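# Move the coaster can onto the turntable's orange spot

## Task

Pick up the can sitting on the coaster and set it upright on the orange mark of the turntable, without disturbing the other cans already standing on the turntable.

## Robot and tools

Robot: two six-joint arms, left_arm and right_arm, each ending in a two-finger gripper. In the scene frame the origin sits at table-top height midway between the nominal bases, +z points up, +x points out over the table, and left_arm is on the +y side (image sides may differ). Calibrated bases: left_arm at (+0.052, +0.577, 0) m, right_arm at (-0.071, -0.503, 0) m, both with quat_wxyz (+1.000, 0, 0, +0.011). Every hand pose, velocity, Hand target and wrist-camera pose is expressed in that arm's own base frame; the table and fixed cameras use the scene frame. Reported hand positions may be off by a few centimetres, more at long reach.

Gripper axes: fingers point along the gripper's +z, and open and close along its y. end_effector_position is the point between the pads when closed; fingertips stick out about 33 mm past it for gaps up to 40 mm, shrinking to 9 mm when fully open. Grip a part with the outer quarter of the pads; deeper in, the fingers fold, so thin parts slip and wide ones get squeezed extra. A fingertip pushed against a surface also folds quietly and spoils the next grip.

The 20-number row (used by execute_actions and move): first left_arm x, y, z (metres), qw, qx, qy, qz (w first), then left gripper position, force_limit, speed; then the same ten for right_arm. The pose is an absolute place in that arm's base frame, not an offset. The last three numbers of each half lie in [-1, 1]. Both arms always appear, even if one is idle: for an idle arm, repeat the exact pose from the last result before it started resting, plus the gripper numbers you last sent (0 is a real command, not a blank). To keep an orientation, repeat the same quaternion each row rather than copying a drifting reported one.

Gripper numbers: position +1 is 140 mm open, pads touch near -0.8, -1 closes until blocked. force_limit sets pad force after a slow close (about 14 N at -1, 40 N at 0, 58 N at +1); faster closes grip harder (about 64 N at speed 0, 116 N at +1 on rigid parts). speed: about 30, 140, 250 mm/s at -1, 0, +1. Both start at +1. object_status: 0 moving, 1 blocked while opening, 2 blocked while closing (a grip), 3 reached target or pads met. It can lag 0.2 to 1.7 s. To tighten while at 2, raise force_limit and nudge position between -1 and -0.98; to loosen, reopen and close slowly. position_measured is in counts: 3 open, about 75 at 100 mm, 139 at 60 mm, 200 at 20 mm, 230 pads touching.

execute_actions(actions, cameras): actions is a list of actions; each action is a table of up to 15 rows, one per 1/30 s step, the last row held if shorter. An action is rejected for both arms if any target lies over 0.6 m from the gripper along one of its axes; a malformed or rejected first action voids the call. Each step the controller limits the command to 70 mm and 16 degrees from the measured pose, so far targets take several actions; the result's Hand target shows where each arm is actually heading. Images come only with an empty list or when cameras names them (["all"] for all).

move(target, speed, blend, stop_force, zero, blocking, cameras): target is one row or up to 15 rows of absolute poses; each gripper travels a straight line there, turning the short way. speed is m/s, 0.002 to 2, default 0.25 (turn rate twice that in rad/s), one value or one per leg. blend (m) rounds corners in a list; 0 stops at each. Whole move capped at 10 s. stop_force (10 to 80 N, both arms) ends an arm's path when pushback along its travel exceeds it; use it only slowly and with no gripper rotation, and omit it when backing off a contact. zero (default true) re-zeroes force before the move. blocking=false returns after about 0.5 s while motion continues (not allowed with stop_force). Paths ignore obstacles and the other arm. Keep finger numbers identical across a list. The result adds a move: line: done, off_target, moving, held or fault, and limits such as paced or held. Done only means within 3 mm and 2 degrees; it says nothing about contact.

wait(seconds 0 to 10, cameras) lets time pass holding commands. stop(cameras) brakes a running move. zoom_image(camera, region [x0, y0, x1, y1], at most 504 each way) enlarges the newest image of cam_high, cam_low, cam_left_wrist or cam_right_wrist (each 672x504). finished_scene(scene 1 or 2) ends the scene irreversibly; call it only once the can stands on the orange spot unheld.

Result lines: positions, quaternions, velocities per arm; Joint velocities may say within noise; Joint torques and External joint torques (outside push toward larger joint angles reads positive, includes held weight); Flange force along the gripper's x y z (noisy, includes held weight); step readings of end_effector_position; Tool commands; MOTOR HOT warnings.

Avoid: knocking the turntable cans, dropping or releasing a moving can, anything leaving the table, fast or hard contacts, pressing past a firm surface (arms are stiff), touching or gripping the other arm, and paths near an arm's own base (go around it). Torque limits are 319 (waist, shoulder), 150 (elbow), 42.3 (wrist joints) N m; 144 N net force on an arm also faults it, halting it 10 s. Long stretched holds overheat motors and trigger 30 to 60 s brake stops. Something may occasionally nudge loose objects.

Each tool is called after "Call:" as name([rows], argument=value, ...), one row to a line, values as JSON.

## Session

Call:
execute_actions(actions=[])

Scene clock: 0.00 s.
left_arm: end_effector_position=(+0.5647, -0.4446, +0.3655) position_measured=3 object_status=3 end_effector_quat_wxyz=(-0.612, -0.280, +0.739, +0.012) | right_arm: end_effector_position=(+0.0567, +0.3917, +0.1120) position_measured=3 object_status=3 end_effector_quat_wxyz=(-0.400, -0.051, +0.895, +0.189)
Joint positions: left_arm=[-0.407 0.701 1.192 -0.959 2.205 3.4] | right_arm=[0.688 0.145 2.367 0.81 1.299 -1.502]
Joint velocities: within noise
Joint torques (N m): no reading
External joint torques (N m): no reading
Flange force (N): no reading
Hand target: left_arm +0.5647, -0.4446, +0.3655; -0.612, -0.280, +0.739, +0.012 | right_arm +0.0567, +0.3917, +0.1120; -0.400, -0.051, +0.895, +0.189
Tool commands: left_gripper/position=+1.0 left_gripper/force_limit=+1.0 left_gripper/speed=+1.0 right_gripper/position=+1.0 right_gripper/force_limit=+1.0 right_gripper/speed=+1.0

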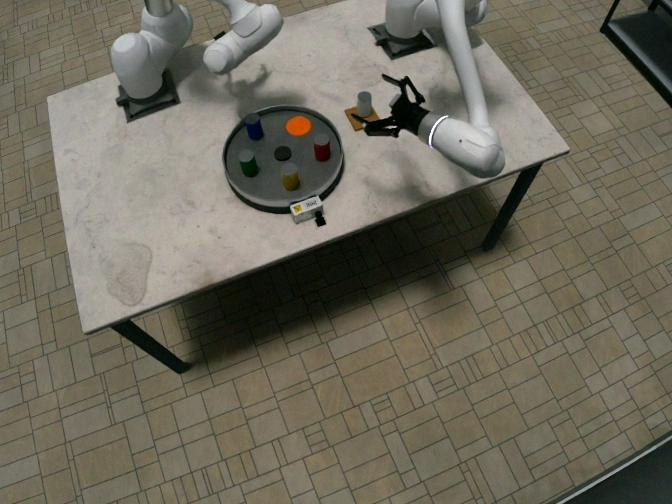

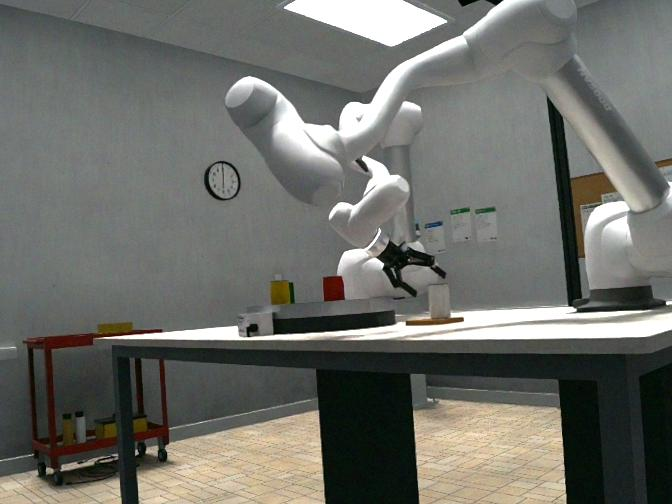

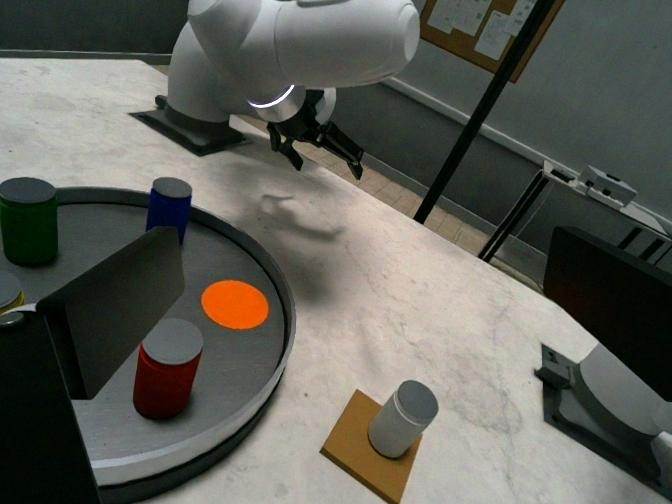

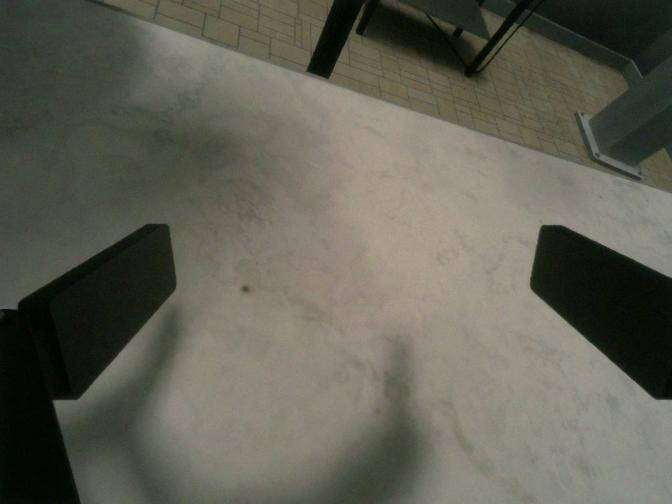

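Call:
zoom_image(camera="cam_high", region=[210, 70, 410, 220])

Call:
zoom_image(camera="cam_low", region=[230, 230, 480, 360])

Scaled by 2.520 from the camera's 672x504 image, which has a finer 960x720 frame.

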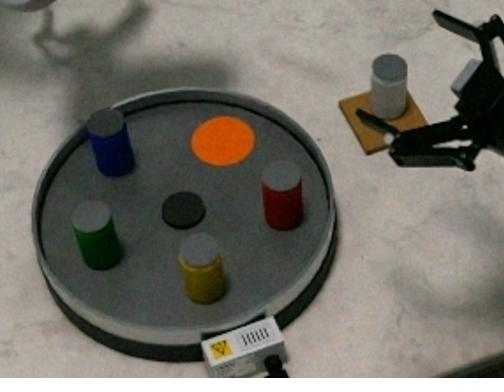

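Scaled by 2.016 from the camera's 672x504 image, which has a finer 960x720 frame.

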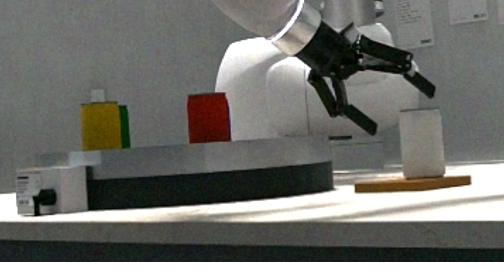

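Call:
move(target=[0.338,-0.344,0.21,0,-0.383,0.924,0,1,1,1,0.0567,0.3917,0.112,-0.4,-0.051,0.895,0.189,1,1,1], speed=0.4, cameras=["all"])

Scene clock: 4.50 s.
left_arm: end_effector_position=(+0.3380, -0.3440, +0.2100) position_measured=3 object_status=3 end_effector_quat_wxyz=(+0.000, -0.383, +0.924, +0.000) | right_arm: end_effector_position=(+0.0567, +0.3917, +0.1120) position_measured=3 object_status=3 end_effector_quat_wxyz=(-0.400, -0.051, +0.895, +0.189)
Joint positions: left_arm=[-0.866 -0.046 2.04 0 1.148 3.061] | right_arm=[0.689 0.145 2.367 0.81 1.299 -1.502]
Joint torques (N m): left_arm=[3.2 -32.13 -38.4 3.42 -0.45 -0.15] | right_arm=[-0.16 -44.62 -26.18 2.88 1.9 -0.41]
External joint torques (N m): left_arm=[-3.18 -1.93 -0.31 0.5 0.44 0.15] | right_arm=[0.26 3.06 -0.18 0 -0.03 0.43]
Flange force (N): left_arm=[6.3 3.3 -2.7] | right_arm=[-6.1 2.1 2.2]
Hand target: left_arm +0.3380, -0.3440, +0.2100; +0.000, -0.383, +0.924, +0.000 | right_arm +0.0567, +0.3917, +0.1120; -0.400, -0.051, +0.895, +0.189
Off the commanded pose: left_arm 0.000 m, 0 deg | right_arm 0.000 m, 0 deg.
move: done
camera_calibration:
cam_left_wrist: T_world_to_cam=[[-0.703801, 0.710379, -0.00504386, 0.493595], [0.665449, 0.661739, 0.345369, -0.063758], [0.248681, 0.239715, -0.938453, 0.340825], [0, 0, 0, 1]] pos_world=[0.305063, -0.390149, 0.344358]
cam_right_wrist: T_world_to_cam=[[0.0491504, 0.916357, 0.397335, -0.392677], [0.882892, 0.146142, -0.446256, -0.0541768], [-0.466997, 0.372737, -0.801861, 0.112983], [0, 0, 0, 1]] pos_world=[0.119895, 0.325637, 0.222444]

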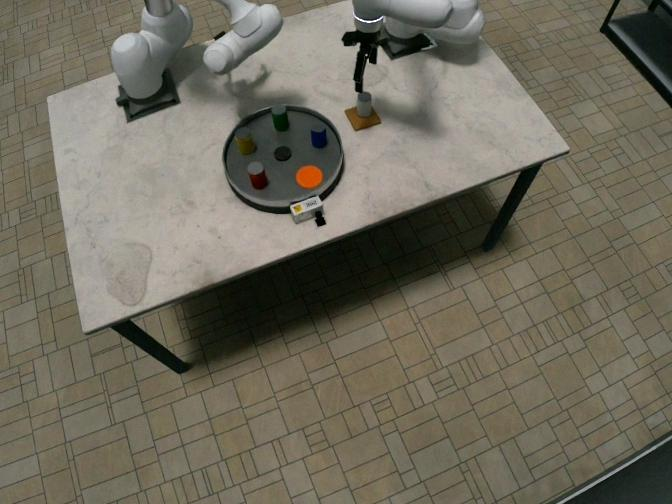

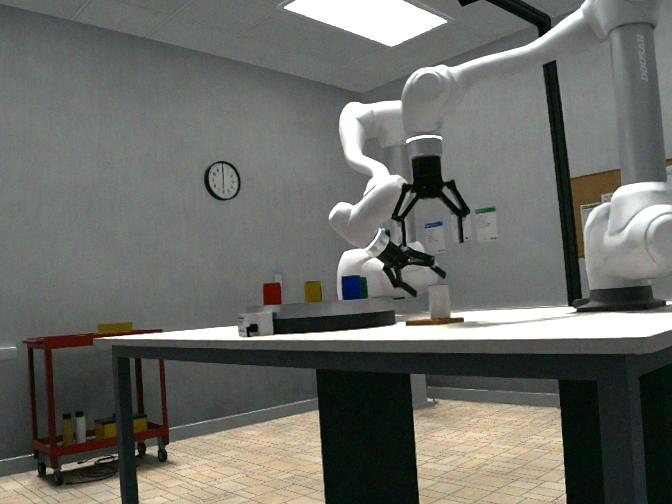

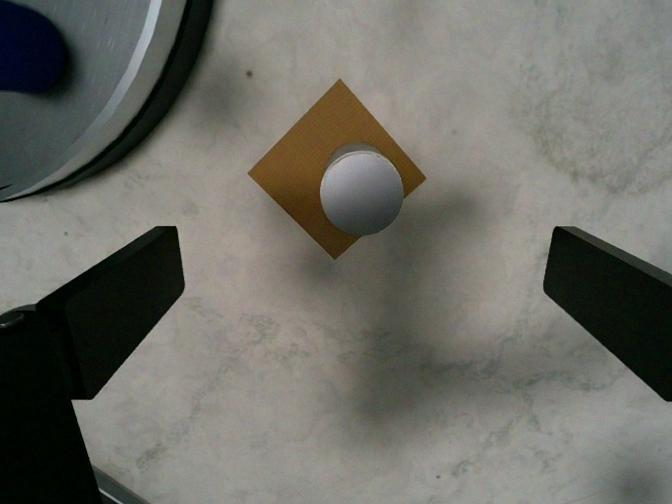

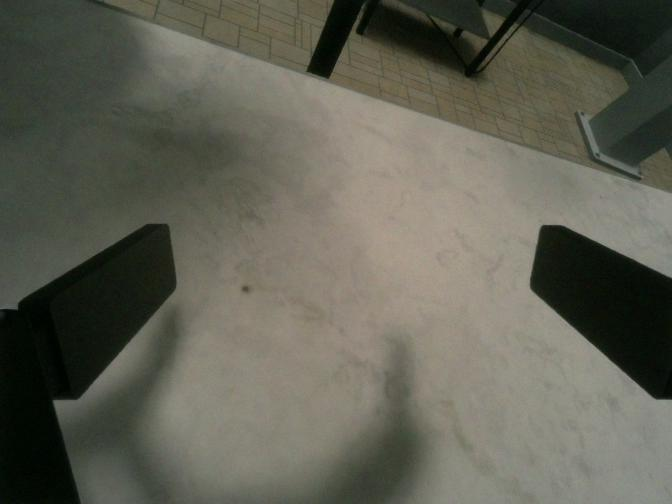

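Call:
move([
  [0.331,-0.343,0.18,0,-0.383,0.924,0,0.2,-0.3,0,0.0567,0.3917,0.112,-0.4,-0.051,0.895,0.189,1,1,1],
  [0.331,-0.343,0.077,0,-0.383,0.924,0,0.2,-0.3,0,0.0567,0.3917,0.112,-0.4,-0.051,0.895,0.189,1,1,1],
  [0.331,-0.343,0.077,0,-0.383,0.924,0,-1,-0.3,-1,0.0567,0.3917,0.112,-0.4,-0.051,0.895,0.189,1,1,1],
], cameras=["cam_high","cam_left_wrist"])

Scene clock: 7.63 s.
left_arm: end_effector_position=(+0.3310, -0.3430, +0.0770) position_measured=151 object_status=0 end_effector_quat_wxyz=(+0.000, -0.383, +0.924, +0.000) | right_arm: end_effector_position=(+0.0567, +0.3917, +0.1120) position_measured=3 object_status=3 end_effector_quat_wxyz=(-0.400, -0.051, +0.895, +0.189)
Joint positions: left_arm=[-0.876 0.079 2.194 0 0.869 3.051] | right_arm=[0.689 0.145 2.367 0.81 1.299 -1.502]
Joint torques (N m): left_arm=[2.99 -35.39 -29.03 2.8 -0.25 -0.13] | right_arm=[-0.19 -44.67 -26.29 2.88 1.88 -0.47]
External joint torques (N m): left_arm=[-3.05 -5 -3.3 0.48 0.23 0.13] | right_arm=[0.12 3.05 -0.25 0.04 -0.02 0.49]
Flange force (N): left_arm=[6.1 2.5 -9.9] | right_arm=[-6.1 2.1 1.9]
Hand target: left_arm +0.3310, -0.3430, +0.0770; +0.000, -0.383, +0.924, +0.000 | right_arm +0.0567, +0.3917, +0.1120; -0.400, -0.051, +0.895, +0.189
Off the commanded pose: left_arm 0.000 m, 0 deg | right_arm 0.000 m, 0 deg.
move: done
camera_calibration:
cam_left_wrist: T_world_to_cam=[[-0.703801, 0.710379, -0.00504386, 0.487217], [0.665449, 0.661739, 0.345369, -0.0137609], [0.248681, 0.239715, -0.938453, 0.217537], [0, 0, 0, 1]] pos_world=[0.297963, -0.389149, 0.211358]
Images, in order (width x height): cam_high 672x504, cam_left_wrist 672x504.

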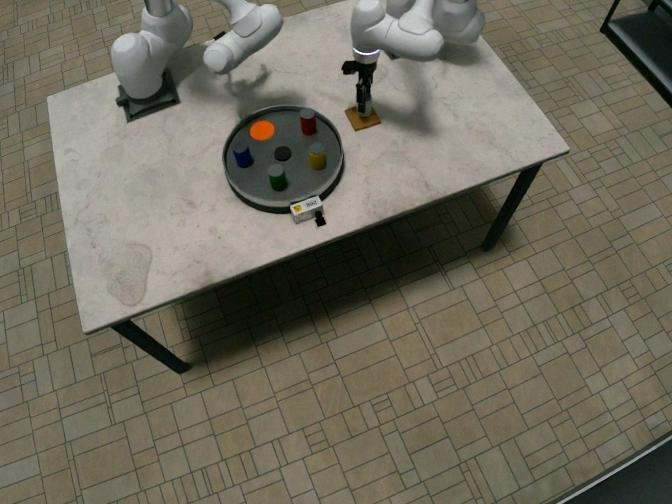

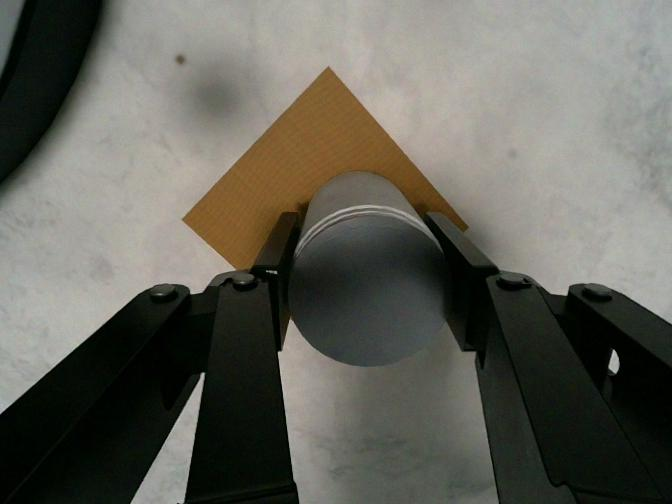

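Call:
move(target=[0.331,-0.343,0.2,0,-0.383,0.924,0,-1,-0.3,-1,0.0567,0.3917,0.112,-0.4,-0.051,0.895,0.189,1,1,1], cameras=["cam_high","cam_left_wrist"])

Call:
wait(seconds=1.0, cameras=["cam_high"])

Call:
wait(seconds=1.0, cameras=["cam_high"])

Call:
wait(seconds=1.0, cameras=["cam_high"])

Call:
wait(seconds=2.0, cameras=["cam_high"])

Scene clock: 9.40 s.
left_arm: end_effector_position=(+0.3310, -0.3430, +0.2000) position_measured=151 object_status=2 end_effector_quat_wxyz=(+0.000, -0.383, +0.924, +0.000) | right_arm: end_effector_position=(+0.0567, +0.3917, +0.1120) position_measured=3 object_status=3 end_effector_quat_wxyz=(-0.400, -0.051, +0.895, +0.189)
Joint positions: left_arm=[-0.876 -0.048 2.061 0 1.128 3.051] | right_arm=[0.689 0.145 2.367 0.81 1.299 -1.502]
Joint torques (N m): left_arm=[3.14 -32.75 -39.02 3.33 -0.41 -0.15] | right_arm=[0.28 -45.59 -26.21 2.84 1.88 -0.44]
External joint torques (N m): left_arm=[-3.16 -0.48 0.82 0.55 0.41 0.15] | right_arm=[-0.21 3.95 -0.21 0.06 -0.02 0.46]
Flange force (N): left_arm=[6.3 2.7 -0.2] | right_arm=[-8.3 1.6 2.1]
Hand target: left_arm +0.3310, -0.3430, +0.2000; +0.000, -0.383, +0.924, +0.000 | right_arm +0.0567, +0.3917, +0.1120; -0.400, -0.051, +0.895, +0.189
Off the commanded pose: left_arm 0.000 m, 0 deg | right_arm 0.000 m, 0 deg.
move: done
camera_calibration:
cam_left_wrist: T_world_to_cam=[[-0.703754, 0.710426, -0.00502035, 0.487833], [0.665499, 0.661688, 0.34537, -0.0562759], [0.248682, 0.239714, -0.938453, 0.332966], [0, 0, 0, 1]] pos_world=[0.297963, -0.389149, 0.334358]
Images, in order (width x height): cam_high 672x504, cam_left_wrist 672x504.

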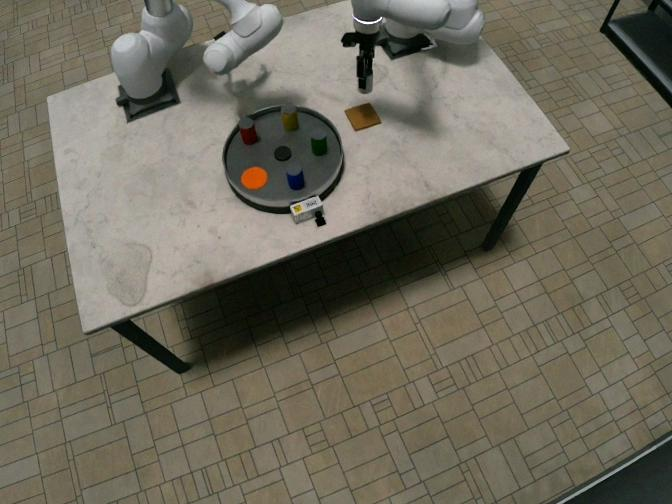

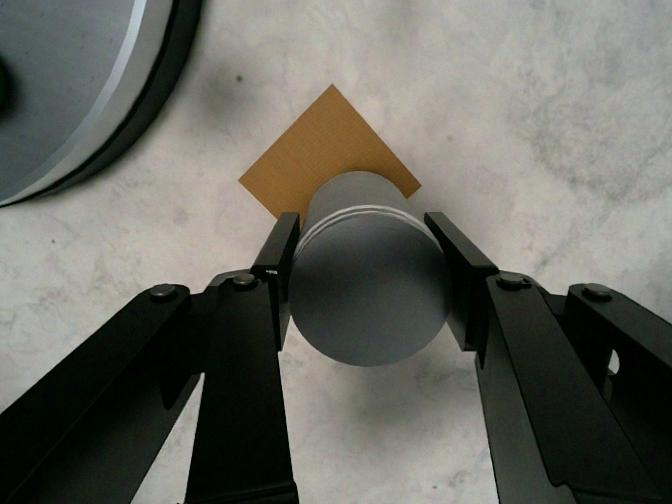

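Scene clock: 10.40 s.
left_arm: end_effector_position=(+0.3310, -0.3430, +0.2000) position_measured=151 object_status=2 end_effector_quat_wxyz=(+0.000, -0.383, +0.924, +0.000) | right_arm: end_effector_position=(+0.0567, +0.3917, +0.1120) position_measured=3 object_status=3 end_effector_quat_wxyz=(-0.400, -0.051, +0.895, +0.189)
Joint positions: left_arm=[-0.876 -0.048 2.061 0 1.129 3.051] | right_arm=[0.689 0.145 2.367 0.81 1.299 -1.502]
Joint torques (N m): left_arm=[3.37 -32.52 -39 3.36 -0.49 -0.11] | right_arm=[0.21 -45.21 -26.33 2.84 1.87 -0.49]
External joint torques (N m): left_arm=[-3.4 -0.8 0.69 0.53 0.48 0.11] | right_arm=[-0.09 3.55 -0.1 0.05 -0.01 0.51]
Flange force (N): left_arm=[6.9 3.1 -0.7] | right_arm=[-7.2 1.7 2.0]
Hand target: left_arm +0.3310, -0.3430, +0.2000; +0.000, -0.383, +0.924, +0.000 | right_arm +0.0567, +0.3917, +0.1120; -0.400, -0.051, +0.895, +0.189
Tool commands: left_gripper/position=-1.0 left_gripper/force_limit=-0.3 left_gripper/speed=-1.0 right_gripper/position=+1.0 right_gripper/force_limit=+1.0 right_gripper/speed=+1.0
Off the commanded pose: left_arm 0.000 m, 0 deg | right_arm 0.000 m, 0 deg.
wait: 1.00 s; at rest by 0.17 s
Images, in order (width x height): cam_high 672x504.

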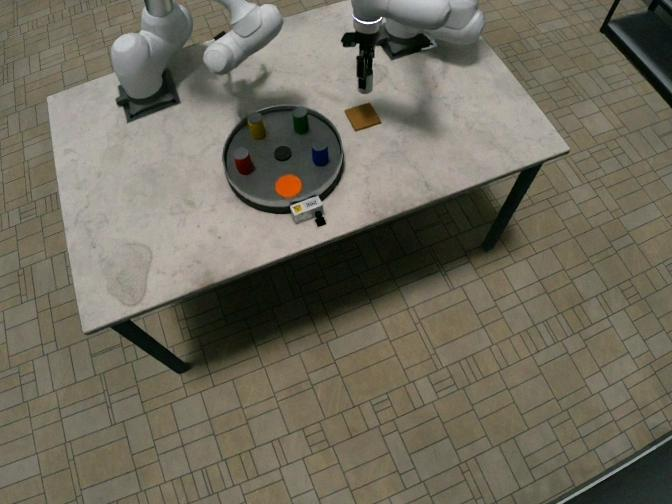

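Scene clock: 11.40 s.
left_arm: end_effector_position=(+0.3310, -0.3430, +0.2000) position_measured=151 object_status=2 end_effector_quat_wxyz=(+0.000, -0.383, +0.924, +0.000) | right_arm: end_effector_position=(+0.0567, +0.3917, +0.1120) position_measured=3 object_status=3 end_effector_quat_wxyz=(-0.400, -0.051, +0.895, +0.189)
Joint positions: left_arm=[-0.876 -0.048 2.061 0 1.129 3.051] | right_arm=[0.689 0.145 2.367 0.81 1.299 -1.502]
Joint torques (N m): left_arm=[3.26 -32.2 -38.86 3.4 -0.46 -0.1] | right_arm=[-0.23 -45.02 -26.41 2.9 1.85 -0.46]
External joint torques (N m): left_arm=[-3.2 -1.05 0.56 0.5 0.44 0.1] | right_arm=[0.22 3.49 0.05 -0.01 0.01 0.48]
Flange force (N): left_arm=[6.4 3.2 -1.0] | right_arm=[-6.8 1.8 2.5]
Hand target: left_arm +0.3310, -0.3430, +0.2000; +0.000, -0.383, +0.924, +0.000 | right_arm +0.0567, +0.3917, +0.1120; -0.400, -0.051, +0.895, +0.189
Tool commands: left_gripper/position=-1.0 left_gripper/force_limit=-0.3 left_gripper/speed=-1.0 right_gripper/position=+1.0 right_gripper/force_limit=+1.0 right_gripper/speed=+1.0
Off the commanded pose: left_arm 0.000 m, 0 deg | right_arm 0.000 m, 0 deg.
wait: 1.00 s; at rest by 0.17 s
Images, in order (width x height): cam_high 672x504.

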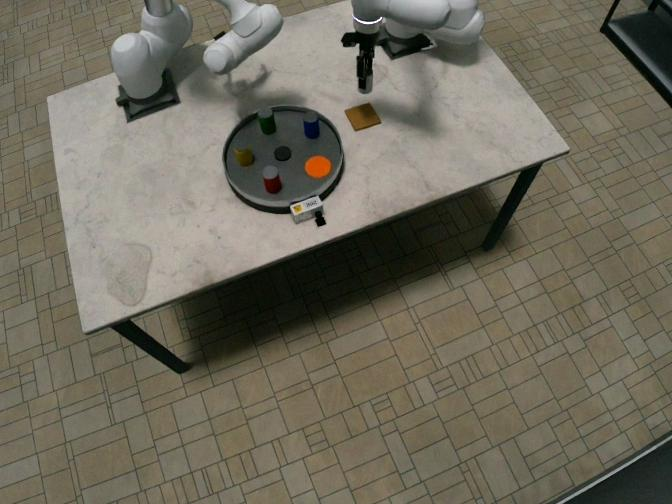

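Scene clock: 12.40 s.
left_arm: end_effector_position=(+0.3310, -0.3430, +0.2000) position_measured=151 object_status=2 end_effector_quat_wxyz=(+0.000, -0.383, +0.924, +0.000) | right_arm: end_effector_position=(+0.0567, +0.3917, +0.1120) position_measured=3 object_status=3 end_effector_quat_wxyz=(-0.400, -0.051, +0.895, +0.189)
Joint positions: left_arm=[-0.876 -0.048 2.061 0 1.129 3.051] | right_arm=[0.689 0.145 2.367 0.81 1.299 -1.502]
Joint torques (N m): left_arm=[3.1 -32.36 -39.05 3.36 -0.46 -0.12] | right_arm=[0.17 -44.92 -26.26 2.92 1.87 -0.5]
External joint torques (N m): left_arm=[-3.04 -1.04 0.74 0.53 0.45 0.12] | right_arm=[-0.12 3.35 -0.13 -0.03 -0.01 0.52]
Flange force (N): left_arm=[6.1 3.5 -0.8] | right_arm=[-6.8 1.5 1.7]
Hand target: left_arm +0.3310, -0.3430, +0.2000; +0.000, -0.383, +0.924, +0.000 | right_arm +0.0567, +0.3917, +0.1120; -0.400, -0.051, +0.895, +0.189
Tool commands: left_gripper/position=-1.0 left_gripper/force_limit=-0.3 left_gripper/speed=-1.0 right_gripper/position=+1.0 right_gripper/force_limit=+1.0 right_gripper/speed=+1.0
Off the commanded pose: left_arm 0.000 m, 0 deg | right_arm 0.000 m, 0 deg.
wait: 1.00 s; at rest by 0.17 s
Images, in order (width x height): cam_high 672x504.

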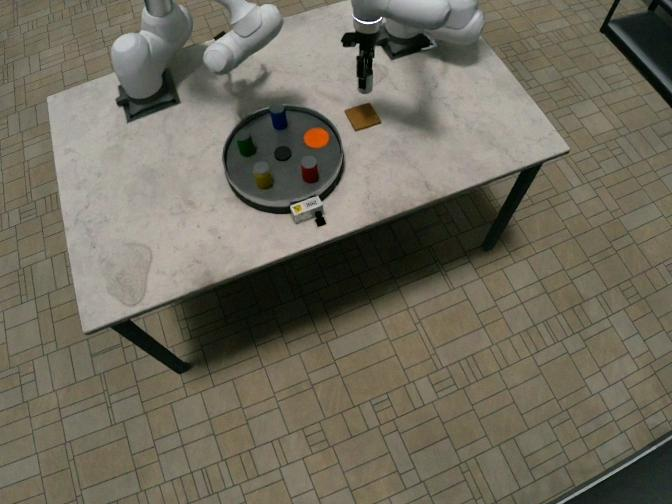

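Scene clock: 14.40 s.
left_arm: end_effector_position=(+0.3310, -0.3430, +0.2000) position_measured=151 object_status=2 end_effector_quat_wxyz=(+0.000, -0.383, +0.924, +0.000) | right_arm: end_effector_position=(+0.0567, +0.3917, +0.1120) position_measured=3 object_status=3 end_effector_quat_wxyz=(-0.400, -0.051, +0.895, +0.189)
Joint positions: left_arm=[-0.876 -0.048 2.061 0 1.129 3.051] | right_arm=[0.689 0.145 2.367 0.81 1.299 -1.502]
Joint torques (N m): left_arm=[3.02 -32.64 -38.95 3.37 -0.43 -0.12] | right_arm=[0.21 -45.02 -26.3 2.9 1.84 -0.46]
External joint torques (N m): left_arm=[-3.02 -0.6 0.66 0.51 0.41 0.12] | right_arm=[-0.1 3.39 -0.02 -0.02 0.02 0.48]
Flange force (N): left_arm=[6.0 2.6 -0.5] | right_arm=[-6.8 1.4 1.8]
Hand target: left_arm +0.3310, -0.3430, +0.2000; +0.000, -0.383, +0.924, +0.000 | right_arm +0.0567, +0.3917, +0.1120; -0.400, -0.051, +0.895, +0.189
Tool commands: left_gripper/position=-1.0 left_gripper/force_limit=-0.3 left_gripper/speed=-1.0 right_gripper/position=+1.0 right_gripper/force_limit=+1.0 right_gripper/speed=+1.0
Off the commanded pose: left_arm 0.000 m, 0 deg | right_arm 0.000 m, 0 deg.
wait: 2.00 s; at rest by 0.17 s
Images, in order (width x height): cam_high 672x504.

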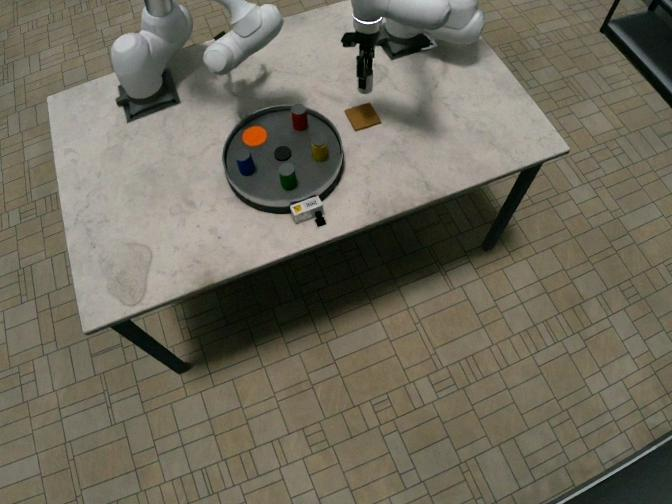

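Call:
move(target=[0.46,-0.61,0.26,0,-0.383,0.924,0,-1,-0.3,-1,0.0567,0.3917,0.112,-0.4,-0.051,0.895,0.189,1,1,1], cameras=["cam_high","cam_low","cam_left_wrist"])

Call:
zoom_image(camera="cam_low", region=[230, 230, 480, 360])

Call:
wait(seconds=1.5, cameras=["cam_low","cam_left_wrist"])

Call:
zoom_image(camera="cam_low", region=[230, 230, 480, 360])

Call:
wait(seconds=1.5, cameras=["cam_low","cam_left_wrist"])

Call:
zoom_image(camera="cam_low", region=[230, 230, 480, 360])

Scene clock: 18.03 s.
left_arm: end_effector_position=(+0.4600, -0.6100, +0.2600) position_measured=151 object_status=2 end_effector_quat_wxyz=(+0.000, -0.383, +0.924, +0.000) | right_arm: end_effector_position=(+0.0567, +0.3917, +0.1120) position_measured=3 object_status=3 end_effector_quat_wxyz=(-0.400, -0.051, +0.895, +0.189)
Joint positions: left_arm=[-0.97 0.366 1.456 0 1.32 2.957] | right_arm=[0.689 0.145 2.367 0.81 1.299 -1.502]
Joint torques (N m): left_arm=[3.03 -80.04 -41.66 3.62 -0.37 -0.13] | right_arm=[0.05 -45.02 -26.3 2.85 1.89 -0.45]
External joint torques (N m): left_arm=[-3.13 1.35 0.52 0.56 0.36 0.13] | right_arm=[-0.04 3.42 -0.13 0.04 -0.03 0.46]
Flange force (N): left_arm=[4.0 -0.5 0.6] | right_arm=[-7.0 1.7 2.0]
Hand target: left_arm +0.4600, -0.6100, +0.2600; +0.000, -0.383, +0.924, +0.000 | right_arm +0.0567, +0.3917, +0.1120; -0.400, -0.051, +0.895, +0.189
Off the commanded pose: left_arm 0.000 m, 0 deg | right_arm 0.000 m, 0 deg.
move: done
camera_calibration:
cam_left_wrist: T_world_to_cam=[[-0.703737, 0.710443, -0.00508672, 0.768632], [0.665481, 0.661673, 0.345433, 0.0137961], [0.248776, 0.239708, -0.93843, 0.421144], [0, 0, 0, 1]] pos_world=[0.426963, -0.656149, 0.394358]
Images, in order (width x height): cam_high 672x504, cam_low 672x504, cam_left_wrist 672x504.

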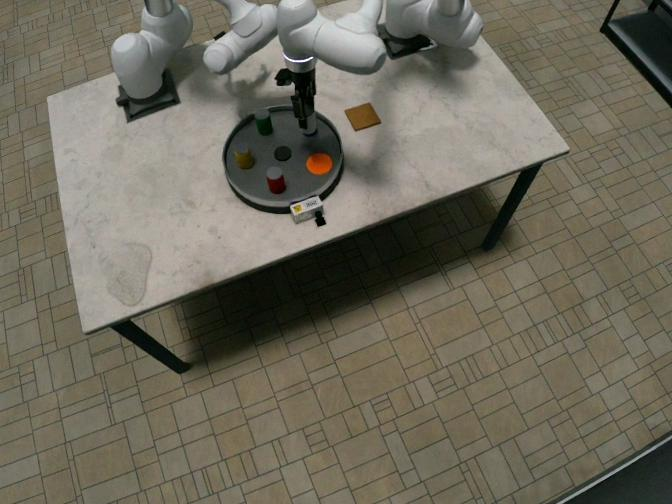

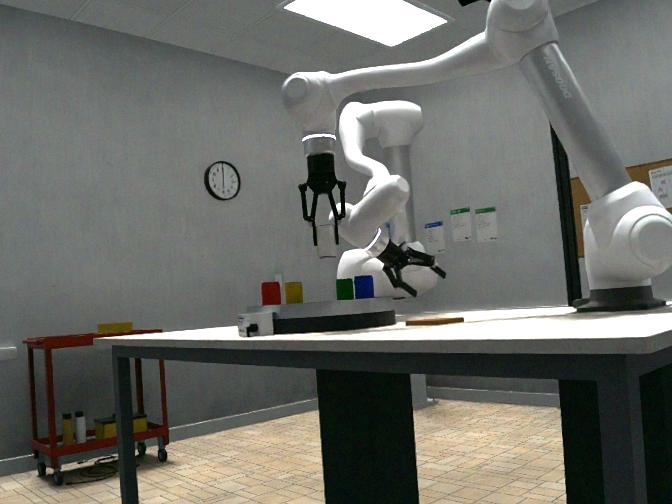

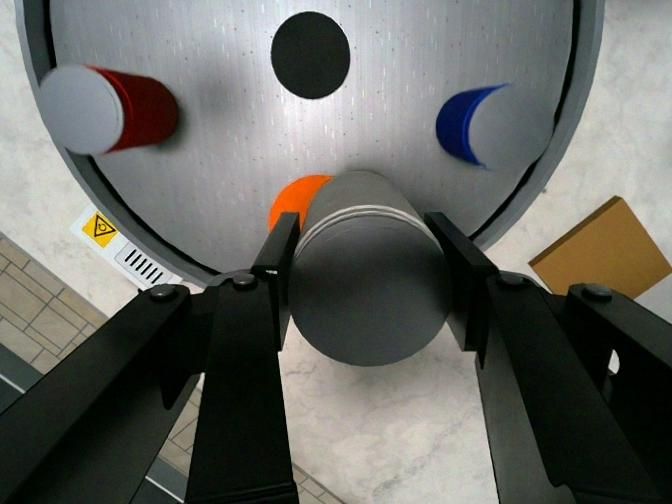

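Scaled by 2.016 from the camera's 672x504 image, which has a finer 960x720 frame.

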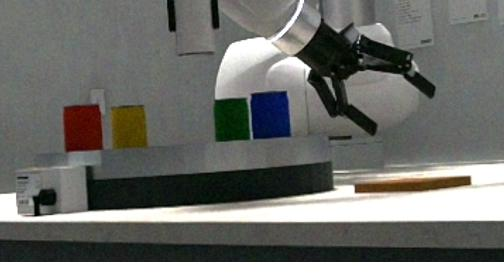

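Scene clock: 19.53 s.
left_arm: end_effector_position=(+0.4600, -0.6100, +0.2600) position_measured=151 object_status=2 end_effector_quat_wxyz=(+0.000, -0.383, +0.924, +0.000) | right_arm: end_effector_position=(+0.0567, +0.3917, +0.1120) position_measured=3 object_status=3 end_effector_quat_wxyz=(-0.400, -0.051, +0.895, +0.189)
Joint positions: left_arm=[-0.97 0.366 1.456 0 1.32 2.957] | right_arm=[0.689 0.145 2.367 0.81 1.299 -1.502]
Joint torques (N m): left_arm=[2.89 -80.17 -41.73 3.64 -0.44 -0.12] | right_arm=[0.43 -44.76 -26.3 2.86 1.82 -0.45]
External joint torques (N m): left_arm=[-2.79 1.36 0.59 0.54 0.43 0.12] | right_arm=[-0.43 3.1 -0.2 0.05 0.04 0.47]
Flange force (N): left_arm=[3.6 -0.5 0.6] | right_arm=[-6.5 1.1 1.0]
Hand target: left_arm +0.4600, -0.6100, +0.2600; +0.000, -0.383, +0.924, +0.000 | right_arm +0.0567, +0.3917, +0.1120; -0.400, -0.051, +0.895, +0.189
Tool commands: left_gripper/position=-1.0 left_gripper/force_limit=-0.3 left_gripper/speed=-1.0 right_gripper/position=+1.0 right_gripper/force_limit=+1.0 right_gripper/speed=+1.0
Off the commanded pose: left_arm 0.000 m, 0 deg | right_arm 0.000 m, 0 deg.
wait: 1.50 s; at rest by 0.17 s
camera_calibration:
cam_left_wrist: T_world_to_cam=[[-0.703754, 0.710426, -0.00502035, 0.768602], [0.665499, 0.661688, 0.34537, 0.0138234], [0.248682, 0.239714, -0.938453, 0.421197], [0, 0, 0, 1]] pos_world=[0.426963, -0.656149, 0.394358]
Images, in order (width x height): cam_low 672x504, cam_left_wrist 672x504.

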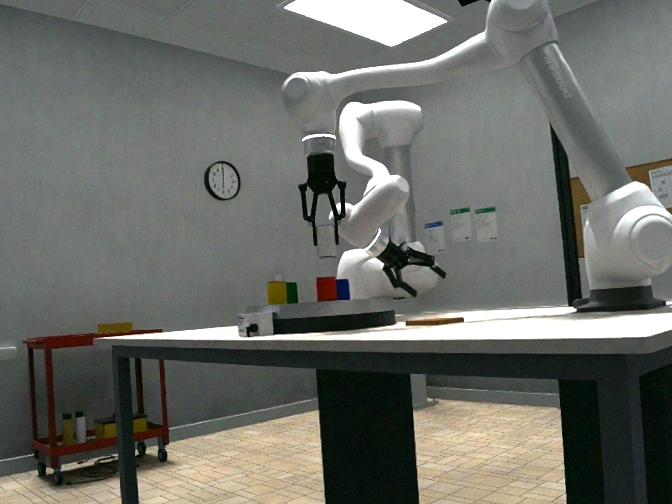

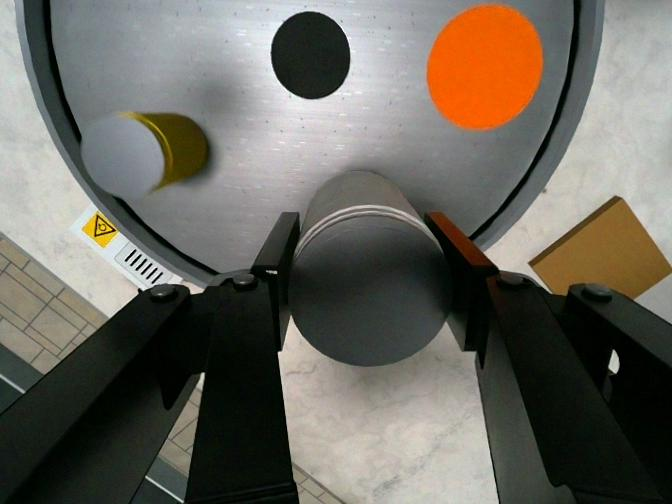

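Scaled by 2.016 from the camera's 672x504 image, which has a finer 960x720 frame.

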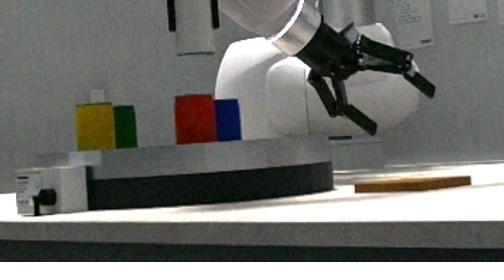

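Scene clock: 21.03 s.
left_arm: end_effector_position=(+0.4600, -0.6100, +0.2600) position_measured=151 object_status=2 end_effector_quat_wxyz=(+0.000, -0.383, +0.924, +0.000) | right_arm: end_effector_position=(+0.0567, +0.3917, +0.1120) position_measured=3 object_status=3 end_effector_quat_wxyz=(-0.400, -0.051, +0.895, +0.189)
Joint positions: left_arm=[-0.97 0.366 1.456 0 1.32 2.957] | right_arm=[0.689 0.145 2.367 0.81 1.299 -1.502]
Joint torques (N m): left_arm=[3.24 -79.87 -41.72 3.6 -0.43 -0.14] | right_arm=[-0.1 -44.94 -26.2 2.9 1.87 -0.44]
External joint torques (N m): left_arm=[-3.23 1.4 0.66 0.57 0.41 0.14] | right_arm=[0.14 3.35 -0.33 0 -0.01 0.45]
Flange force (N): left_arm=[4.1 -0.3 0.7] | right_arm=[-6.9 2.2 2.0]
Hand target: left_arm +0.4600, -0.6100, +0.2600; +0.000, -0.383, +0.924, +0.000 | right_arm +0.0567, +0.3917, +0.1120; -0.400, -0.051, +0.895, +0.189
Tool commands: left_gripper/position=-1.0 left_gripper/force_limit=-0.3 left_gripper/speed=-1.0 right_gripper/position=+1.0 right_gripper/force_limit=+1.0 right_gripper/speed=+1.0
Off the commanded pose: left_arm 0.000 m, 0 deg | right_arm 0.000 m, 0 deg.
wait: 1.50 s; at rest by 0.17 s
camera_calibration:
cam_left_wrist: T_world_to_cam=[[-0.703754, 0.710426, -0.00502035, 0.768602], [0.665499, 0.661688, 0.34537, 0.0138234], [0.248682, 0.239714, -0.938453, 0.421197], [0, 0, 0, 1]] pos_world=[0.426963, -0.656149, 0.394358]
Images, in order (width x height): cam_low 672x504, cam_left_wrist 672x504.

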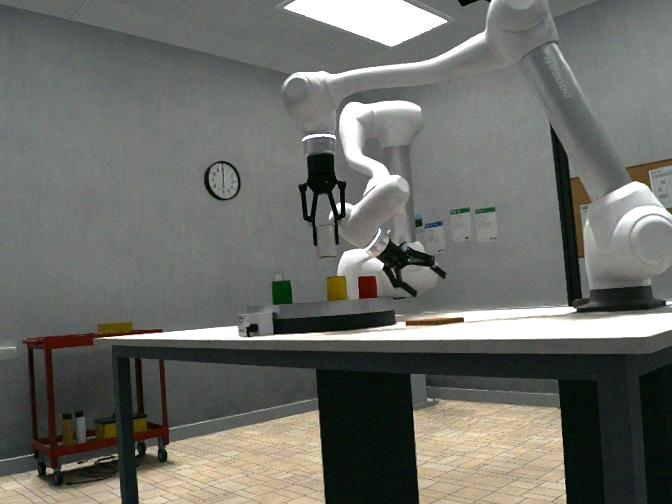

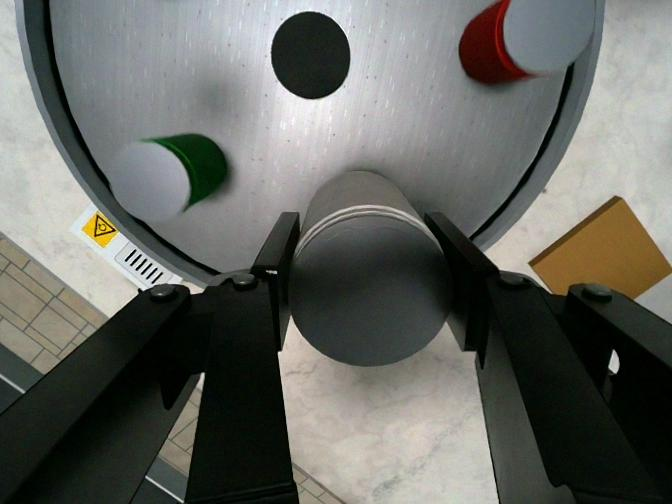

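Scaled by 2.016 from the camera's 672x504 image, which has a finer 960x720 frame.

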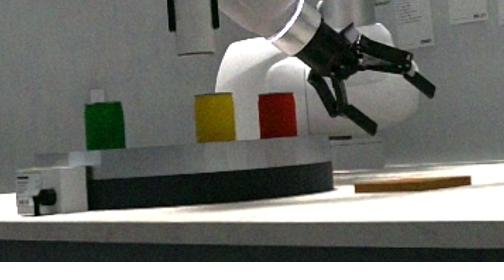

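Call:
move(target=[0.5272,-0.6177,0.23,0,-0.383,0.924,0,-1,-0.3,-1,0.0567,0.3917,0.112,-0.4,-0.051,0.895,0.189,1,1,1])

Call:
wait(seconds=0.1)

Scene clock: 24.73 s.
left_arm: end_effector_position=(+0.5272, -0.6177, +0.2300) position_measured=151 object_status=2 end_effector_quat_wxyz=(+0.000, -0.383, +0.924, +0.000) | right_arm: end_effector_position=(+0.0567, +0.3917, +0.1120) position_measured=3 object_status=3 end_effector_quat_wxyz=(-0.400, -0.051, +0.895, +0.189)
Joint positions: left_arm=[-0.907 0.454 1.383 0 1.304 3.02] | right_arm=[0.689 0.145 2.367 0.81 1.299 -1.502]
Joint torques (N m): left_arm=[2.92 -88.74 -41.59 3.6 -0.44 -0.13] | right_arm=[0.53 -44.97 -26.26 2.91 1.83 -0.46]
External joint torques (N m): left_arm=[-3.1 1.81 0.62 0.56 0.43 0.13] | right_arm=[-0.42 3.37 0.05 -0.04 0.03 0.47]
Flange force (N): left_arm=[3.8 -1.3 0.8] | right_arm=[-6.9 0.7 1.3]
Hand target: left_arm +0.5272, -0.6177, +0.2300; +0.000, -0.383, +0.924, +0.000 | right_arm +0.0567, +0.3917, +0.1120; -0.400, -0.051, +0.895, +0.189
Off the commanded pose: left_arm 0.000 m, 0 deg | right_arm 0.000 m, 0 deg.
move: done

Scene clock: 24.83 s.
left_arm: end_effector_position=(+0.5272, -0.6177, +0.2300) position_measured=151 object_status=2 end_effector_quat_wxyz=(+0.000, -0.383, +0.924, +0.000) | right_arm: end_effector_position=(+0.0567, +0.3917, +0.1120) position_measured=3 object_status=3 end_effector_quat_wxyz=(-0.400, -0.051, +0.895, +0.189)
Joint positions: left_arm=[-0.907 0.454 1.383 0 1.304 3.02] | right_arm=[0.689 0.145 2.367 0.81 1.299 -1.502]
Joint torques (N m): left_arm=[3.17 -88.61 -41.57 3.62 -0.41 -0.09] | right_arm=[0.16 -44.94 -26.37 2.85 1.88 -0.48]
External joint torques (N m): left_arm=[-2.92 0.64 0.33 0.58 0.41 0.09] | right_arm=[-0.34 3.37 -0.3 0.08 -0.02 0.49]
Flange force (N): left_arm=[3.5 -0.1 0.0] | right_arm=[-7.1 1.5 1.4]
Hand target: left_arm +0.5272, -0.6177, +0.2300; +0.000, -0.383, +0.924, +0.000 | right_arm +0.0567, +0.3917, +0.1120; -0.400, -0.051, +0.895, +0.189
Tool commands: left_gripper/position=-1.0 left_gripper/force_limit=-0.3 left_gripper/speed=-1.0 right_gripper/position=+1.0 right_gripper/force_limit=+1.0 right_gripper/speed=+1.0
Off the commanded pose: left_arm 0.000 m, 0 deg | right_arm 0.000 m, 0 deg.
wait: 0.10 s; no rest

Call:
wait(seconds=1.00)

Call:
execute_actions([
  [[0.5271,-0.6175,0.23,0,-0.383,0.924,0,-1,-0.3,-1,0.0567,0.3917,0.112,-0.4,-0.051,0.895,0.189,1,1,1],[0.5265,-0.6167,0.23,0,-0.383,0.924,0,-1,-0.3,-1,0.0567,0.3917,0.112,-0.4,-0.051,0.895,0.189,1,1,1],[0.5258,-0.6158,0.23,0,-0.383,0.924,0,-1,-0.3,-1,0.0567,0.3917,0.112,-0.4,-0.051,0.895,0.189,1,1,1],[0.5247,-0.6143,0.23,0,-0.383,0.924,0,-1,-0.3,-1,0.0567,0.3917,0.112,-0.4,-0.051,0.895,0.189,1,1,1],[0.5231,-0.6122,0.23,0,-0.383,0.924,0,-1,-0.3,-1,0.0567,0.3917,0.112,-0.4,-0.051,0.895,0.189,1,1,1],[0.5211,-0.6099,0.23,0,-0.383,0.924,0,-1,-0.3,-1,0.0567,0.3917,0.112,-0.4,-0.051,0.895,0.189,1,1,1],[0.5188,-0.6072,0.23,0,-0.383,0.924,0,-1,-0.3,-1,0.0567,0.3917,0.112,-0.4,-0.051,0.895,0.189,1,1,1],[0.5161,-0.6042,0.23,0,-0.383,0.924,0,-1,-0.3,-1,0.0567,0.3917,0.112,-0.4,-0.051,0.895,0.189,1,1,1],[0.5131,-0.6012,0.23,0,-0.383,0.924,0,-1,-0.3,-1,0.0567,0.3917,0.112,-0.4,-0.051,0.895,0.189,1,1,1],[0.5099,-0.5981,0.23,0,-0.383,0.924,0,-1,-0.3,-1,0.0567,0.3917,0.112,-0.4,-0.051,0.895,0.189,1,1,1],[0.5067,-0.5953,0.23,0,-0.383,0.924,0,-1,-0.3,-1,0.0567,0.3917,0.112,-0.4,-0.051,0.895,0.189,1,1,1],[0.5033,-0.5924,0.23,0,-0.383,0.924,0,-1,-0.3,-1,0.0567,0.3917,0.112,-0.4,-0.051,0.895,0.189,1,1,1],[0.5,-0.5898,0.23,0,-0.383,0.924,0,-1,-0.3,-1,0.0567,0.3917,0.112,-0.4,-0.051,0.895,0.189,1,1,1],[0.4965,-0.5872,0.23,0,-0.383,0.924,0,-1,-0.3,-1,0.0567,0.3917,0.112,-0.4,-0.051,0.895,0.189,1,1,1],[0.4929,-0.5847,0.23,0,-0.383,0.924,0,-1,-0.3,-1,0.0567,0.3917,0.112,-0.4,-0.051,0.895,0.189,1,1,1]],
  [[0.4893,-0.5824,0.23,0,-0.383,0.924,0,-1,-0.3,-1,0.0567,0.3917,0.112,-0.4,-0.051,0.895,0.189,1,1,1],[0.4855,-0.5801,0.23,0,-0.383,0.924,0,-1,-0.3,-1,0.0567,0.3917,0.112,-0.4,-0.051,0.895,0.189,1,1,1],[0.4818,-0.578,0.23,0,-0.383,0.924,0,-1,-0.3,-1,0.0567,0.3917,0.112,-0.4,-0.051,0.895,0.189,1,1,1],[0.4778,-0.576,0.23,0,-0.383,0.924,0,-1,-0.3,-1,0.0567,0.3917,0.112,-0.4,-0.051,0.895,0.189,1,1,1],[0.474,-0.5742,0.23,0,-0.383,0.924,0,-1,-0.3,-1,0.0567,0.3917,0.112,-0.4,-0.051,0.895,0.189,1,1,1],[0.4699,-0.5724,0.23,0,-0.383,0.924,0,-1,-0.3,-1,0.0567,0.3917,0.112,-0.4,-0.051,0.895,0.189,1,1,1],[0.4659,-0.5708,0.23,0,-0.383,0.924,0,-1,-0.3,-1,0.0567,0.3917,0.112,-0.4,-0.051,0.895,0.189,1,1,1],[0.4618,-0.5693,0.23,0,-0.383,0.924,0,-1,-0.3,-1,0.0567,0.3917,0.112,-0.4,-0.051,0.895,0.189,1,1,1],[0.4577,-0.568,0.23,0,-0.383,0.924,0,-1,-0.3,-1,0.0567,0.3917,0.112,-0.4,-0.051,0.895,0.189,1,1,1],[0.4536,-0.5668,0.23,0,-0.383,0.924,0,-1,-0.3,-1,0.0567,0.3917,0.112,-0.4,-0.051,0.895,0.189,1,1,1],[0.4493,-0.5657,0.23,0,-0.383,0.924,0,-1,-0.3,-1,0.0567,0.3917,0.112,-0.4,-0.051,0.895,0.189,1,1,1],[0.4451,-0.5648,0.23,0,-0.383,0.924,0,-1,-0.3,-1,0.0567,0.3917,0.112,-0.4,-0.051,0.895,0.189,1,1,1],[0.4407,-0.5639,0.23,0,-0.383,0.924,0,-1,-0.3,-1,0.0567,0.3917,0.112,-0.4,-0.051,0.895,0.189,1,1,1],[0.4365,-0.5633,0.23,0,-0.383,0.924,0,-1,-0.3,-1,0.0567,0.3917,0.112,-0.4,-0.051,0.895,0.189,1,1,1],[0.4321,-0.5627,0.23,0,-0.383,0.924,0,-1,-0.3,-1,0.0567,0.3917,0.112,-0.4,-0.051,0.895,0.189,1,1,1]],
], cameras=["cam_high","cam_left_wrist"])

Scene clock: 27.03 s.
left_arm: end_effector_position=(+0.5272, -0.6177, +0.2300) position_measured=151 object_status=2 end_effector_quat_wxyz=(+0.000, -0.383, +0.924, +0.000) | right_arm: end_effector_position=(+0.0567, +0.3917, +0.1120) position_measured=3 object_status=3 end_effector_quat_wxyz=(-0.400, -0.051, +0.895, +0.189)
Joint positions: left_arm=[-0.907 0.454 1.383 0 1.305 3.02] | right_arm=[0.689 0.145 2.367 0.81 1.299 -1.502]
Joint torques (N m): left_arm=[3.28 -88.72 -41.6 3.58 -0.45 -0.13] | right_arm=[0.1 -45.13 -26.28 2.92 1.87 -0.48]
External joint torques (N m): left_arm=[-3.3 2.09 0.75 0.57 0.43 0.13] | right_arm=[-0.09 3.53 -0.28 -0.01 -0.01 0.5]
Flange force (N): left_arm=[4.0 -1.4 1.1] | right_arm=[-7.3 1.9 1.8]
Hand target: left_arm +0.5272, -0.6177, +0.2300; +0.000, -0.383, +0.924, +0.000 | right_arm +0.0567, +0.3917, +0.1120; -0.400, -0.051, +0.895, +0.189
Tool commands: left_gripper/position=-1.0 left_gripper/force_limit=-0.3 left_gripper/speed=-1.0 right_gripper/position=+1.0 right_gripper/force_limit=+1.0 right_gripper/speed=+1.0
Off the commanded pose: left_arm 0.000 m, 0 deg | right_arm 0.000 m, 0 deg.
wait: 1.00 s; at rest from the start

Scene clock: 28.30 s.
left_arm: end_effector_position=(+0.4322, -0.5627, +0.2300) position_measured=151 object_status=2 end_effector_quat_wxyz=(+0.000, -0.383, +0.924, +0.000) | right_arm: end_effector_position=(+0.0567, +0.3917, +0.1120) position_measured=3 object_status=3 end_effector_quat_wxyz=(-0.400, -0.051, +0.895, +0.189)
Joint positions: left_arm=[-0.964 0.296 1.609 0 1.237 2.962] | right_arm=[0.689 0.145 2.367 0.81 1.299 -1.502]
Joint torques (N m): left_arm=[3.19 -71.54 -40.9 3.61 -0.45 -0.14] | right_arm=[0 -45.08 -26.34 2.88 1.9 -0.48]
External joint torques (N m): left_arm=[-3.19 0.87 0.78 0.47 0.43 0.14] | right_arm=[0.03 3.42 -0.26 0.03 -0.04 0.5]
External joint torques at the end of the 1st action: left_arm=[-3.95 1.3 -0.2 0.52 0.59 0.49] | right_arm=[0.15 3.74 -0.25 0.03 -0.04 0.49]
Flange force (N): left_arm=[4.2 0.8 0.7] | right_arm=[-7.0 2.0 2.0]
Flange force at the end of the 1st action (N): left_arm=[4.7 -2.3 -0.6] | right_arm=[-7.6 2.3 2.5]
Hand target: left_arm +0.4322, -0.5627, +0.2299; +0.000, -0.383, +0.924, +0.000 | right_arm +0.0567, +0.3917, +0.1120; -0.400, -0.051, +0.895, +0.189
Off the commanded pose: left_arm 0.000 m, 0 deg | right_arm 0.000 m, 0 deg.
Step readings (end_effector_position of left_arm | right_arm; steps 1 to 15: 1st action; 16 to 30: 2nd action):
0: (+0.5272, -0.6177, +0.2300) | (+0.0567, +0.3917, +0.1120)
1: (+0.5272, -0.6177, +0.2300) | (+0.0567, +0.3917, +0.1120)
2: (+0.5271, -0.6176, +0.2299) | (+0.0567, +0.3917, +0.1120)
4: (+0.5260, -0.6160, +0.2296) | (+0.0567, +0.3917, +0.1120)
8: (+0.5201, -0.6085, +0.2298) | (+0.0567, +0.3917, +0.1120)
15: (+0.4992, -0.5891, +0.2299) | (+0.0567, +0.3917, +0.1120)
16: (+0.4949, -0.5861, +0.2299) | (+0.0567, +0.3917, +0.1120)
17: (+0.4917, -0.5839, +0.2299) | (+0.0567, +0.3917, +0.1120)
19: (+0.4838, -0.5792, +0.2299) | (+0.0567, +0.3917, +0.1120)
23: (+0.4684, -0.5718, +0.2299) | (+0.0567, +0.3917, +0.1120)
30: (+0.4393, -0.5637, +0.2300) | (+0.0567, +0.3917, +0.1120)
camera_calibration:
cam_left_wrist: T_world_to_cam=[[-0.703741, 0.71044, -0.00486455, 0.715301], [0.665582, 0.66167, 0.345245, 0.0113218], [0.248494, 0.239725, -0.9385, 0.388692], [0, 0, 0, 1]] pos_world=[0.399263, -0.608849, 0.364359]
Images, in order (width x height): cam_high 672x504, cam_left_wrist 672x504.

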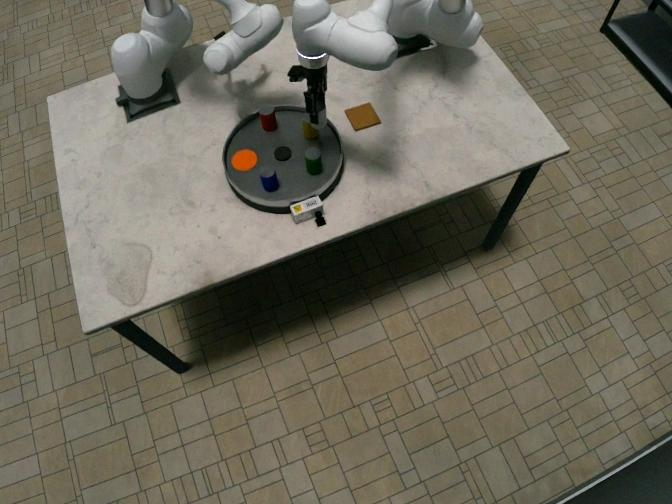

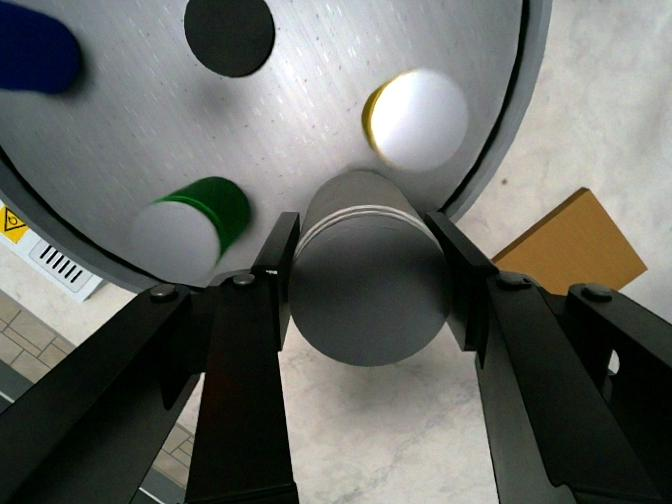

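Call:
move(target=[0.5272,-0.6177,0.23,0,-0.383,0.924,0,-1,-0.3,-1,0.0567,0.3917,0.112,-0.4,-0.051,0.895,0.189,1,1,1])

Call:
wait(seconds=0.1)

Scene clock: 30.13 s.
left_arm: end_effector_position=(+0.5272, -0.6177, +0.2300) position_measured=151 object_status=2 end_effector_quat_wxyz=(+0.000, -0.383, +0.924, +0.000) | right_arm: end_effector_position=(+0.0567, +0.3917, +0.1120) position_measured=3 object_status=3 end_effector_quat_wxyz=(-0.400, -0.051, +0.895, +0.189)
Joint positions: left_arm=[-0.907 0.454 1.383 0 1.305 3.02] | right_arm=[0.689 0.145 2.367 0.81 1.299 -1.502]
Joint torques (N m): left_arm=[3.32 -88.83 -42.02 3.59 -0.4 -0.11] | right_arm=[0.57 -44.84 -26.27 2.86 1.9 -0.48]
External joint torques (N m): left_arm=[-3.19 1.96 1.11 0.56 0.39 0.11] | right_arm=[-0.63 3.26 -0.22 0.04 -0.04 0.5]
Flange force (N): left_arm=[3.8 -0.3 1.5] | right_arm=[-7.0 0.9 0.9]
Hand target: left_arm +0.5272, -0.6177, +0.2300; +0.000, -0.383, +0.924, +0.000 | right_arm +0.0567, +0.3917, +0.1120; -0.400, -0.051, +0.895, +0.189
Off the commanded pose: left_arm 0.000 m, 0 deg | right_arm 0.000 m, 0 deg.
move: done

Scene clock: 30.23 s.
left_arm: end_effector_position=(+0.5272, -0.6177, +0.2300) position_measured=151 object_status=2 end_effector_quat_wxyz=(+0.000, -0.383, +0.924, +0.000) | right_arm: end_effector_position=(+0.0567, +0.3917, +0.1120) position_measured=3 object_status=3 end_effector_quat_wxyz=(-0.400, -0.051, +0.895, +0.189)
Joint positions: left_arm=[-0.907 0.454 1.383 0 1.305 3.02] | right_arm=[0.689 0.145 2.367 0.81 1.299 -1.502]
Joint torques (N m): left_arm=[3.19 -88.25 -41.66 3.62 -0.42 -0.12] | right_arm=[0.2 -45 -26.39 2.87 1.85 -0.5]
External joint torques (N m): left_arm=[-3.04 1.16 0.67 0.55 0.41 0.12] | right_arm=[-0.21 3.44 0 0.02 0.01 0.52]
Flange force (N): left_arm=[3.6 -0.1 0.6] | right_arm=[-6.9 1.3 1.8]
Hand target: left_arm +0.5272, -0.6177, +0.2300; +0.000, -0.383, +0.924, +0.000 | right_arm +0.0567, +0.3917, +0.1120; -0.400, -0.051, +0.895, +0.189
Tool commands: left_gripper/position=-1.0 left_gripper/force_limit=-0.3 left_gripper/speed=-1.0 right_gripper/position=+1.0 right_gripper/force_limit=+1.0 right_gripper/speed=+1.0
Off the commanded pose: left_arm 0.000 m, 0 deg | right_arm 0.000 m, 0 deg.
wait: 0.10 s; no rest


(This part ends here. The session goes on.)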